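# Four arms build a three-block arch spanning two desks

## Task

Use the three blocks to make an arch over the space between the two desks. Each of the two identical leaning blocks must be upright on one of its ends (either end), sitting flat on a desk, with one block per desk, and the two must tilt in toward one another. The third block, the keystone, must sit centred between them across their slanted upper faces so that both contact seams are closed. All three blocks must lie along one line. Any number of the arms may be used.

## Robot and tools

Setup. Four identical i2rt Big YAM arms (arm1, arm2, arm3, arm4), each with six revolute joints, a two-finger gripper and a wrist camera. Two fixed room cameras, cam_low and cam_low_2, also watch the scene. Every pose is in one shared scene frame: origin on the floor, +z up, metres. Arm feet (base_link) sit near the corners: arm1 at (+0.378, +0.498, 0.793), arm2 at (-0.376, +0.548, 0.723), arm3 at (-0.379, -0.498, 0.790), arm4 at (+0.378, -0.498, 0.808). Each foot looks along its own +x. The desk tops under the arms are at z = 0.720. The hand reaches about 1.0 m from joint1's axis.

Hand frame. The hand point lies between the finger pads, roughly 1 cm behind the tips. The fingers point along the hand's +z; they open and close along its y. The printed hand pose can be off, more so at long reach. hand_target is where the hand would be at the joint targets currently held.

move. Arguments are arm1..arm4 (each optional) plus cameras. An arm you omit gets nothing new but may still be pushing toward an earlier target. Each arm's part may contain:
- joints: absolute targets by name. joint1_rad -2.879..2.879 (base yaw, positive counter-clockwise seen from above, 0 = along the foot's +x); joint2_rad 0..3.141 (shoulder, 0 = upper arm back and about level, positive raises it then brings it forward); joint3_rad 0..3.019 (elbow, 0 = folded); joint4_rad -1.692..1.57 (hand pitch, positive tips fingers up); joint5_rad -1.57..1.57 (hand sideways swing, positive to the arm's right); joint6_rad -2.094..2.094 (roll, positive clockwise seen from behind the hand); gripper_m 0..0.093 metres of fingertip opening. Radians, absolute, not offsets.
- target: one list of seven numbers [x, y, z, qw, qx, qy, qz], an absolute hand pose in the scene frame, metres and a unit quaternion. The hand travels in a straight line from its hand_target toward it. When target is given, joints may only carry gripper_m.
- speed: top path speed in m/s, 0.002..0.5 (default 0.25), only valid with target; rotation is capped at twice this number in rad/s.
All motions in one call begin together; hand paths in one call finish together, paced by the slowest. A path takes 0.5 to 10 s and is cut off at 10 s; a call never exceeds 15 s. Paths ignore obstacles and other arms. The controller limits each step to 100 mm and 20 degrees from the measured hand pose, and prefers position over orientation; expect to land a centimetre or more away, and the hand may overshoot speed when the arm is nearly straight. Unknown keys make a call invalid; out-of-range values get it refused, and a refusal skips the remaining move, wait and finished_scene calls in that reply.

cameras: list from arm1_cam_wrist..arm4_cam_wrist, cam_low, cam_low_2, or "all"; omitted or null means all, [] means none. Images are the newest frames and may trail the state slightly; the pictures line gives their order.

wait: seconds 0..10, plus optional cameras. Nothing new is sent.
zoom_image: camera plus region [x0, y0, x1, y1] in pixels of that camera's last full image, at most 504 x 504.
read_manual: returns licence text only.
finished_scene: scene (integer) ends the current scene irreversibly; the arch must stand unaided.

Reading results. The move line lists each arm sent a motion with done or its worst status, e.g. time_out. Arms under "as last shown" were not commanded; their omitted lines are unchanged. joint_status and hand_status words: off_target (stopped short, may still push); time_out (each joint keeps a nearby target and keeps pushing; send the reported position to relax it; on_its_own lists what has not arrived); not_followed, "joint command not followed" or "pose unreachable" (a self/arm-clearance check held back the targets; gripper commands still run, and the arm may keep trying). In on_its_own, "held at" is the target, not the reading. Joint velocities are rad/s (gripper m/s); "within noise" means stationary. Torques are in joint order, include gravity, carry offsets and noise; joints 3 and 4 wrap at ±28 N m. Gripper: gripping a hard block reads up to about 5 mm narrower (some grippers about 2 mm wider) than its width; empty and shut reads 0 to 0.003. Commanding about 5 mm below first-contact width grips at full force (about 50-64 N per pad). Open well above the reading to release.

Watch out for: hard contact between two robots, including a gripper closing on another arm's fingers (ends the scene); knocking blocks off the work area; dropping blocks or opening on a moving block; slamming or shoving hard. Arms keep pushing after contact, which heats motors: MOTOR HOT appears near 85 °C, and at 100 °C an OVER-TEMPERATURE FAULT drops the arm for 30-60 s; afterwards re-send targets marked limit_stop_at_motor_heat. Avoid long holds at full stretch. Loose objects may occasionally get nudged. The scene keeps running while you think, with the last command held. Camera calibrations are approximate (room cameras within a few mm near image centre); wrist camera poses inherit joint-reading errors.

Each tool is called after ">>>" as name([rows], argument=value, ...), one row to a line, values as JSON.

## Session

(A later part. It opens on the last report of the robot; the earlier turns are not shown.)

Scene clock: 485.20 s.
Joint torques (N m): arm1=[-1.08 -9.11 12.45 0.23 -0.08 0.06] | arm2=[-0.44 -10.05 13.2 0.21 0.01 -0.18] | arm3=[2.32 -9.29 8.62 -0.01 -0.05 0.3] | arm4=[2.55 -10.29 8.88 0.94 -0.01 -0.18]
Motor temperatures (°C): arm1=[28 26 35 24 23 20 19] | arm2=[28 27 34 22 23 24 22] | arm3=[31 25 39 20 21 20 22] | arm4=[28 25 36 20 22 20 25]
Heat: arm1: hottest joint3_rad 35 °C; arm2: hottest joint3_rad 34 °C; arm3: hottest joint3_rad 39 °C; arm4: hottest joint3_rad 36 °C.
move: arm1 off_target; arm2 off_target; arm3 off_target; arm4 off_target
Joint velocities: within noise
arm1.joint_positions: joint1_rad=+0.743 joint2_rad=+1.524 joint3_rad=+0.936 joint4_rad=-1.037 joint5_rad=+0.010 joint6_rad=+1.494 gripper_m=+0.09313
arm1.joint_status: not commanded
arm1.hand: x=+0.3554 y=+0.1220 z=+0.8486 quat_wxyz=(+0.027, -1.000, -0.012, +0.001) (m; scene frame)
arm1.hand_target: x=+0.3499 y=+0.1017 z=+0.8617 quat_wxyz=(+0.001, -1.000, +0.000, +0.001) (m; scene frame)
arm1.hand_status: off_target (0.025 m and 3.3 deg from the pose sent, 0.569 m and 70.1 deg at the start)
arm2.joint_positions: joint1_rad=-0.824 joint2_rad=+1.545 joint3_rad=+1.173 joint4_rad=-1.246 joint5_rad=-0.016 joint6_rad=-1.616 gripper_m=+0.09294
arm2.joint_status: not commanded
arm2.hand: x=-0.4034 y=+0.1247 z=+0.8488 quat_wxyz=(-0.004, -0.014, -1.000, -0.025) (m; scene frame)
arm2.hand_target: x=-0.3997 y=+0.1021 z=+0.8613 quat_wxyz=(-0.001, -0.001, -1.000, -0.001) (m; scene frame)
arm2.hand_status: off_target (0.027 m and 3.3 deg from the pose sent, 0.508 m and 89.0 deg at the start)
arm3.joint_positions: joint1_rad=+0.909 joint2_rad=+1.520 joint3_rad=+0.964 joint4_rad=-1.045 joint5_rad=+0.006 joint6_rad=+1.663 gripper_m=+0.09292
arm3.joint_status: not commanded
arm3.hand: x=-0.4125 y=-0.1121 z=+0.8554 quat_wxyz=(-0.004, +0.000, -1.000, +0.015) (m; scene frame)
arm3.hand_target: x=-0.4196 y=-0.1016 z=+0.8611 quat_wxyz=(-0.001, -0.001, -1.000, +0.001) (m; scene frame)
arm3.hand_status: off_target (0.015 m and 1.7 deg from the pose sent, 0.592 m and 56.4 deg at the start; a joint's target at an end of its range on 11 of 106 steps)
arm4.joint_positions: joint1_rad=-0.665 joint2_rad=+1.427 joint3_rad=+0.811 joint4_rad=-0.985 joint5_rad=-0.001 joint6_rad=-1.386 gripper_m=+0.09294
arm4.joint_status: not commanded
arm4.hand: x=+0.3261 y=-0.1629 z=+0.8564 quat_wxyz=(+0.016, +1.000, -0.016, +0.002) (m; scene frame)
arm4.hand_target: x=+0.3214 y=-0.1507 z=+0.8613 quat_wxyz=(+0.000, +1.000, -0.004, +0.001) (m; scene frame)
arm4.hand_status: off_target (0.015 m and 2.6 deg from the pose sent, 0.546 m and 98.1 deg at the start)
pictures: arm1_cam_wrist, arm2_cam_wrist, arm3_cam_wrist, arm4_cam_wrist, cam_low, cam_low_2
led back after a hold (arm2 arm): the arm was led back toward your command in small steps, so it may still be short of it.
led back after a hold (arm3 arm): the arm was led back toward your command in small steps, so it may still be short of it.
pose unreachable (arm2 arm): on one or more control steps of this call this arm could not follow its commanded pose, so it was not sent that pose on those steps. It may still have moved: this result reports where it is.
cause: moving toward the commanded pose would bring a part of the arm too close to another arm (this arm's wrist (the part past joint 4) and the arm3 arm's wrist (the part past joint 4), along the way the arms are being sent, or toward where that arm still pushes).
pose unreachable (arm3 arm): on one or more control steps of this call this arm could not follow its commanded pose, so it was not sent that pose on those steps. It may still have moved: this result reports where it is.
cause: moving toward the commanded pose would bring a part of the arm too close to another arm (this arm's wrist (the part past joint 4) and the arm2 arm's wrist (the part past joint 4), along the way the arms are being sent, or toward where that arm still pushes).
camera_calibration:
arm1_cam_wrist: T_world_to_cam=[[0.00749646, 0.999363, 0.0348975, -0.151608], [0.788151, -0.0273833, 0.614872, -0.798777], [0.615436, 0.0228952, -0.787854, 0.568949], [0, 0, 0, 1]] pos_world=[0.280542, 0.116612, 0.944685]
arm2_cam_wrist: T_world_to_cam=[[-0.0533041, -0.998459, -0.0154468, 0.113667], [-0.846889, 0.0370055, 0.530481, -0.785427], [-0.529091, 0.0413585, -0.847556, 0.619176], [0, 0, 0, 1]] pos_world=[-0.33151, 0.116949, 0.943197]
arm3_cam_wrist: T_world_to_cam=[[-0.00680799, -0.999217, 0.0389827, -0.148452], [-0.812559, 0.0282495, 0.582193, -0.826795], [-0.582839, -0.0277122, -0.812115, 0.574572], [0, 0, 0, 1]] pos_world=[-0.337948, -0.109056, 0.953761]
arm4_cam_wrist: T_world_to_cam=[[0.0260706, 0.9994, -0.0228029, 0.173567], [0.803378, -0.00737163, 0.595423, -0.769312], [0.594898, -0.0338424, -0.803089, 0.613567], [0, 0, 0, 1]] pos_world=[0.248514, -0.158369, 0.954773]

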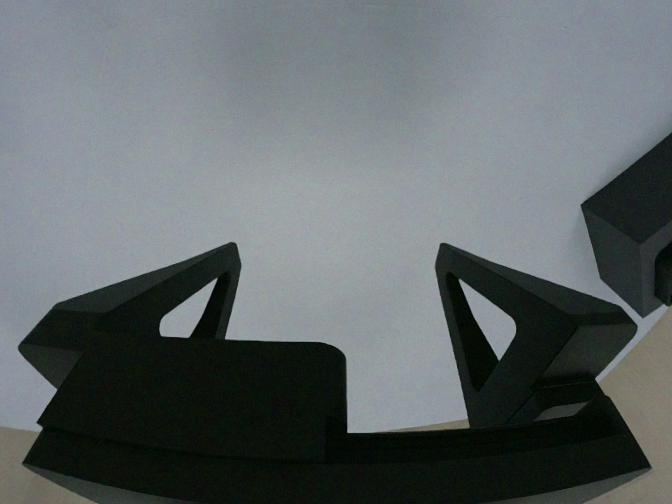

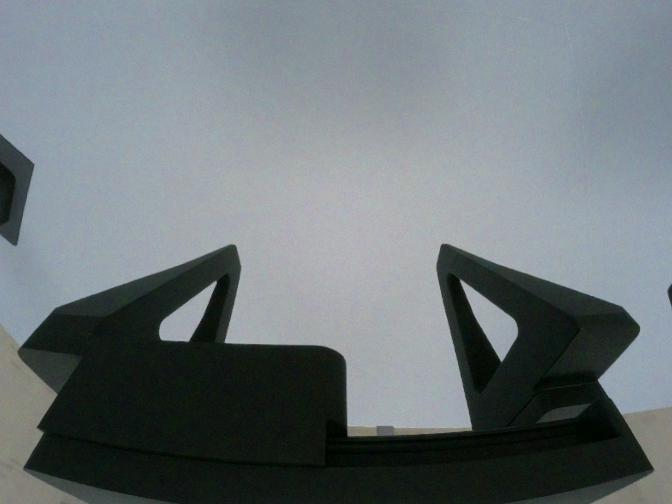

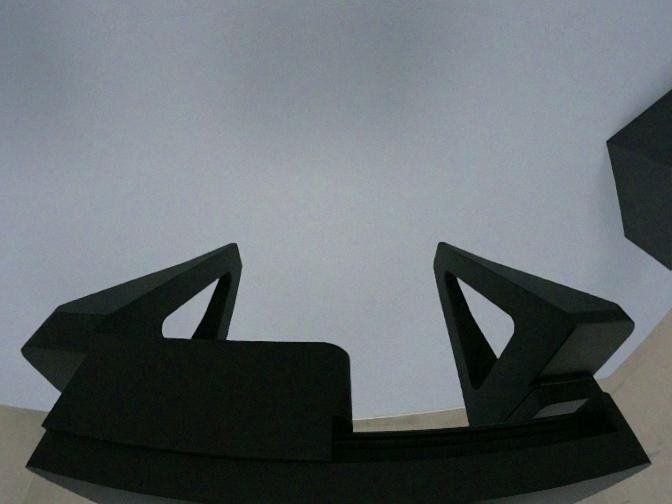

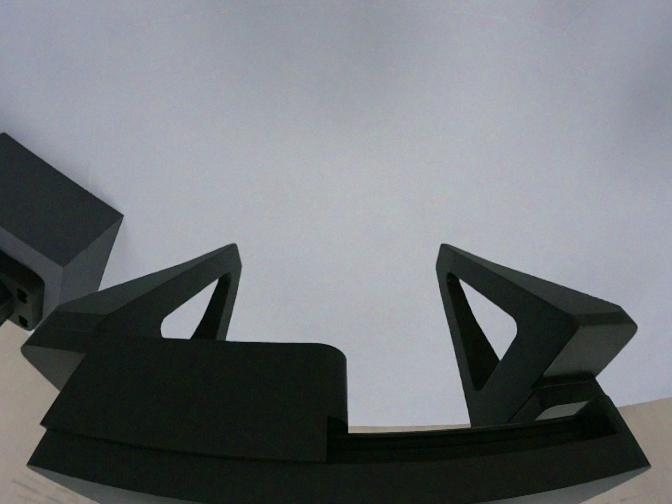

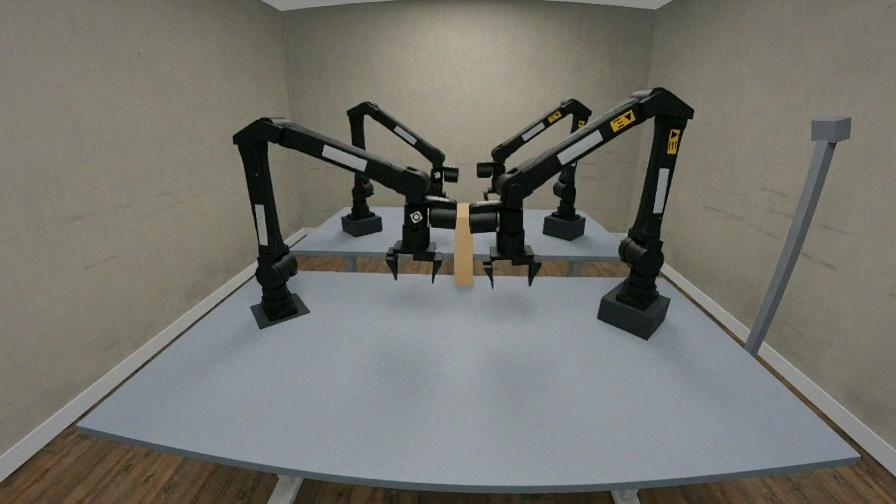

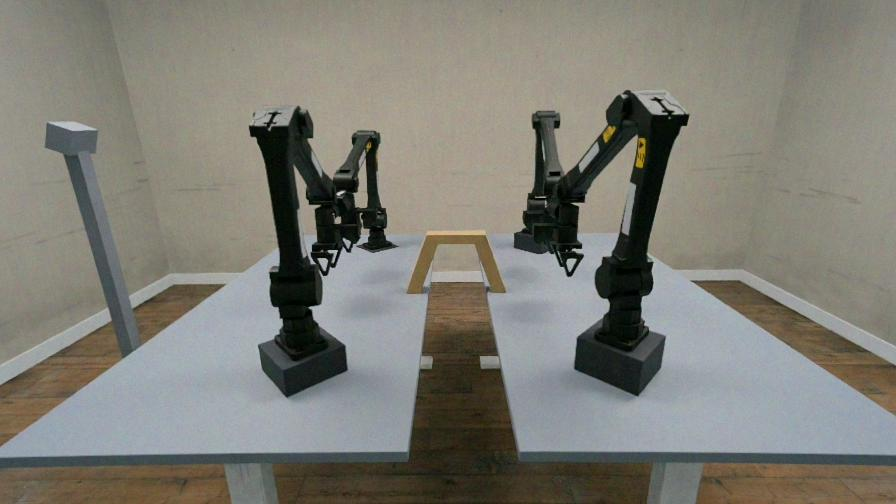

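>>> move(arm1={"joints": {"joint1_rad": 0.252, "joint2_rad": 0.565, "joint3_rad": 1.417, "joint4_rad": -1.312, "joint5_rad": 0.231, "joint6_rad": 0.335}}, arm2={"joints": {"joint1_rad": -0.344, "joint2_rad": 0.538, "joint3_rad": 1.349, "joint4_rad": -1.179, "joint5_rad": -0.039, "joint6_rad": -0.043}}, arm3={"joints": {"joint1_rad": -0.129, "joint2_rad": 0.637, "joint3_rad": 1.421, "joint4_rad": -1.483, "joint5_rad": 0.288, "joint6_rad": 0.023}}, arm4={"joints": {"joint1_rad": -0.487, "joint2_rad": 0.635, "joint3_rad": 1.435, "joint4_rad": -1.145, "joint5_rad": 0.142, "joint6_rad": -0.011}}, cameras=["cam_low", "cam_low_2"])

>>> zoom_image(camera="cam_low_2", region=[400, 225, 512, 300])

>>> zoom_image(camera="cam_low", region=[430, 190, 500, 300])

Scene clock: 498.20 s.
Joint torques (N m): arm1=[-1.03 2.61 10.8 1.02 0.08 -0.19] | arm2=[-0.03 4.42 10.19 2.1 -0.12 0.07] | arm3=[-0.26 2.26 10.28 0.73 0.32 0.06] | arm4=[2.02 -0.79 8.59 1.62 0.08 0.16]
Motor temperatures (°C): arm1=[28 26 35 24 23 20 19] | arm2=[28 27 37 22 23 24 22] | arm3=[31 25 37 20 21 20 22] | arm4=[28 25 37 20 22 20 24]
Heat: arm1: hottest joint3_rad 35 °C; arm2: hottest joint3_rad 37 °C; arm3: hottest joint3_rad 37 °C; arm4: hottest joint3_rad 37 °C.
move: arm1 done; arm2 done; arm3 done; arm4 done
Joint velocities: within noise
arm1.joint_positions: joint1_rad=+0.265 joint2_rad=+0.559 joint3_rad=+1.402 joint4_rad=-1.306 joint5_rad=+0.231 joint6_rad=+0.350 gripper_m=+0.09313
arm1.joint_status: all done
arm1.hand: x=+0.2361 y=+0.3409 z=+1.3595 quat_wxyz=(-0.261, -0.816, -0.227, +0.463) (m; scene frame)
arm1.hand_target: x=+0.2344 y=+0.3435 z=+1.3638 quat_wxyz=(-0.256, -0.816, -0.225, +0.466) (m; scene frame)
arm1.hand_status: not commanded
arm2.joint_positions: joint1_rad=-0.356 joint2_rad=+0.540 joint3_rad=+1.327 joint4_rad=-1.196 joint5_rad=-0.042 joint6_rad=-0.062 gripper_m=+0.09296
arm2.joint_status: all done
arm2.hand: x=-0.2765 y=+0.3396 z=+1.2781 quat_wxyz=(-0.453, -0.431, -0.718, +0.305) (m; scene frame)
arm2.hand_target: x=-0.2747 y=+0.3440 z=+1.2931 quat_wxyz=(-0.471, -0.425, -0.709, +0.308) (m; scene frame)
arm2.hand_status: not commanded
arm3.joint_positions: joint1_rad=-0.115 joint2_rad=+0.634 joint3_rad=+1.386 joint4_rad=-1.477 joint5_rad=+0.283 joint6_rad=+0.038 gripper_m=+0.09292
arm3.joint_status: all done
arm3.hand: x=-0.1763 y=-0.4093 z=+1.3019 quat_wxyz=(-0.426, +0.211, -0.880, -0.014) (m; scene frame)
arm3.hand_target: x=-0.1780 y=-0.4148 z=+1.3160 quat_wxyz=(-0.436, +0.208, -0.875, -0.010) (m; scene frame)
arm3.hand_status: not commanded
arm4.joint_positions: joint1_rad=-0.489 joint2_rad=+0.642 joint3_rad=+1.425 joint4_rad=-1.131 joint5_rad=+0.132 joint6_rad=-0.031 gripper_m=+0.09299
arm4.joint_status: all done
arm4.hand: x=+0.3155 y=-0.2444 z=+1.4058 quat_wxyz=(-0.384, +0.650, -0.496, -0.428) (m; scene frame)
arm4.hand_target: x=+0.3170 y=-0.2504 z=+1.4088 quat_wxyz=(-0.381, +0.646, -0.500, -0.432) (m; scene frame)
arm4.hand_status: not commanded
pictures: cam_low, cam_low_2
led back after a hold (arm2 arm): the arm was led back toward your command in small steps, so it may still be short of it.
led back after a hold (arm3 arm): the arm was led back toward your command in small steps, so it may still be short of it.
joint command not followed: on one or more control steps a check withheld the commanded joint targets of the arm2 arm, and it was not sent them on those steps.
cause: the commanded joint targets, or the way to them, would bring a part of the robot too close to another arm (this arm's wrist (the part past joint 4) and the arm3 arm's wrist (the part past joint 4), along the way the arms are being sent, or toward where that arm still pushes).
joint command not followed: on one or more control steps a check withheld the commanded joint targets of the arm3 arm, and it was not sent them on those steps.
cause: the commanded joint targets, or the way to them, would bring a part of the robot too close to another arm (this arm's wrist (the part past joint 4) and the arm2 arm's wrist (the part past joint 4), along the way the arms are being sent, or toward where that arm still pushes).

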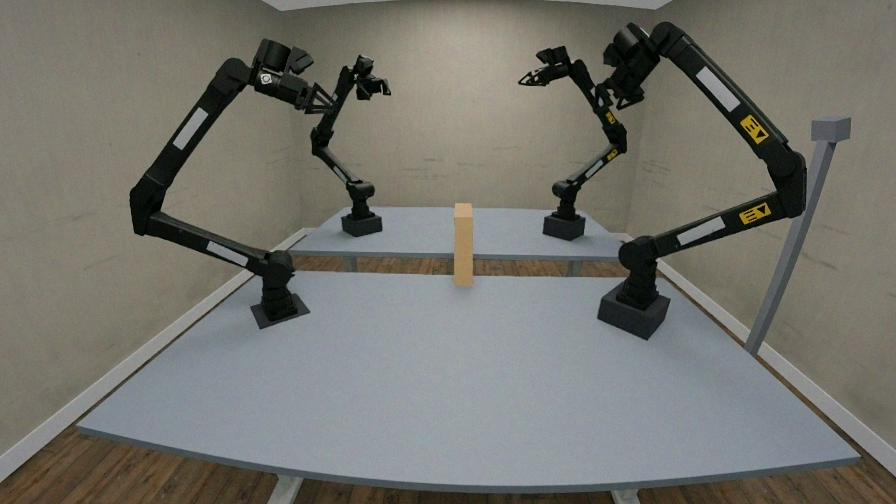

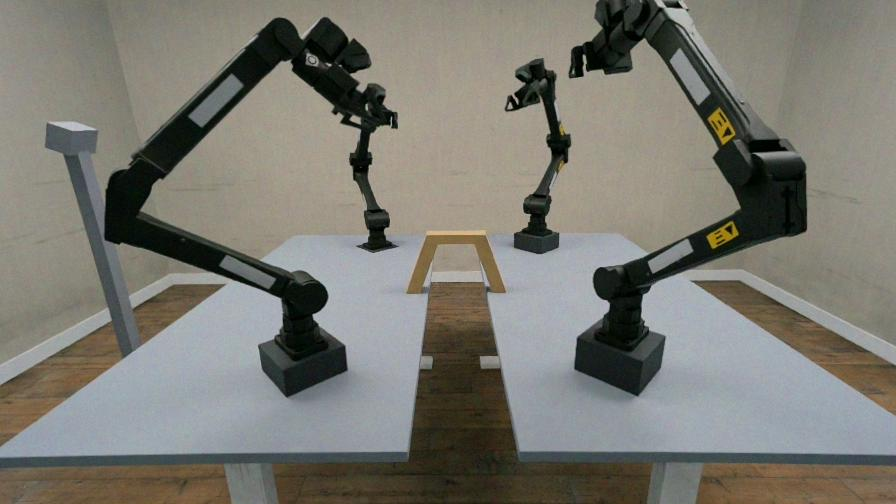

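Scaled by 4.500 from the camera's 896x504 image, which has a finer 1280x720 frame.

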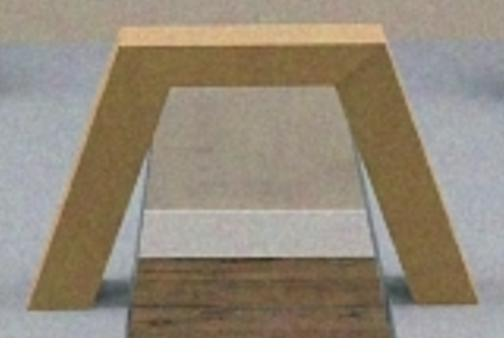

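Scaled by 4.582 from the camera's 896x504 image, which has a finer 1280x720 frame.

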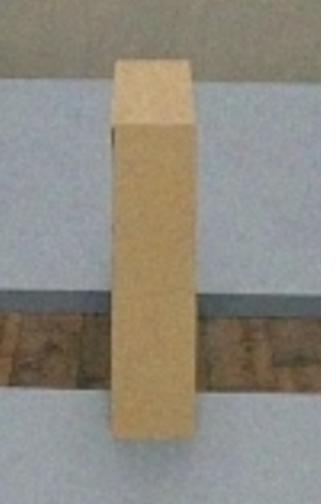

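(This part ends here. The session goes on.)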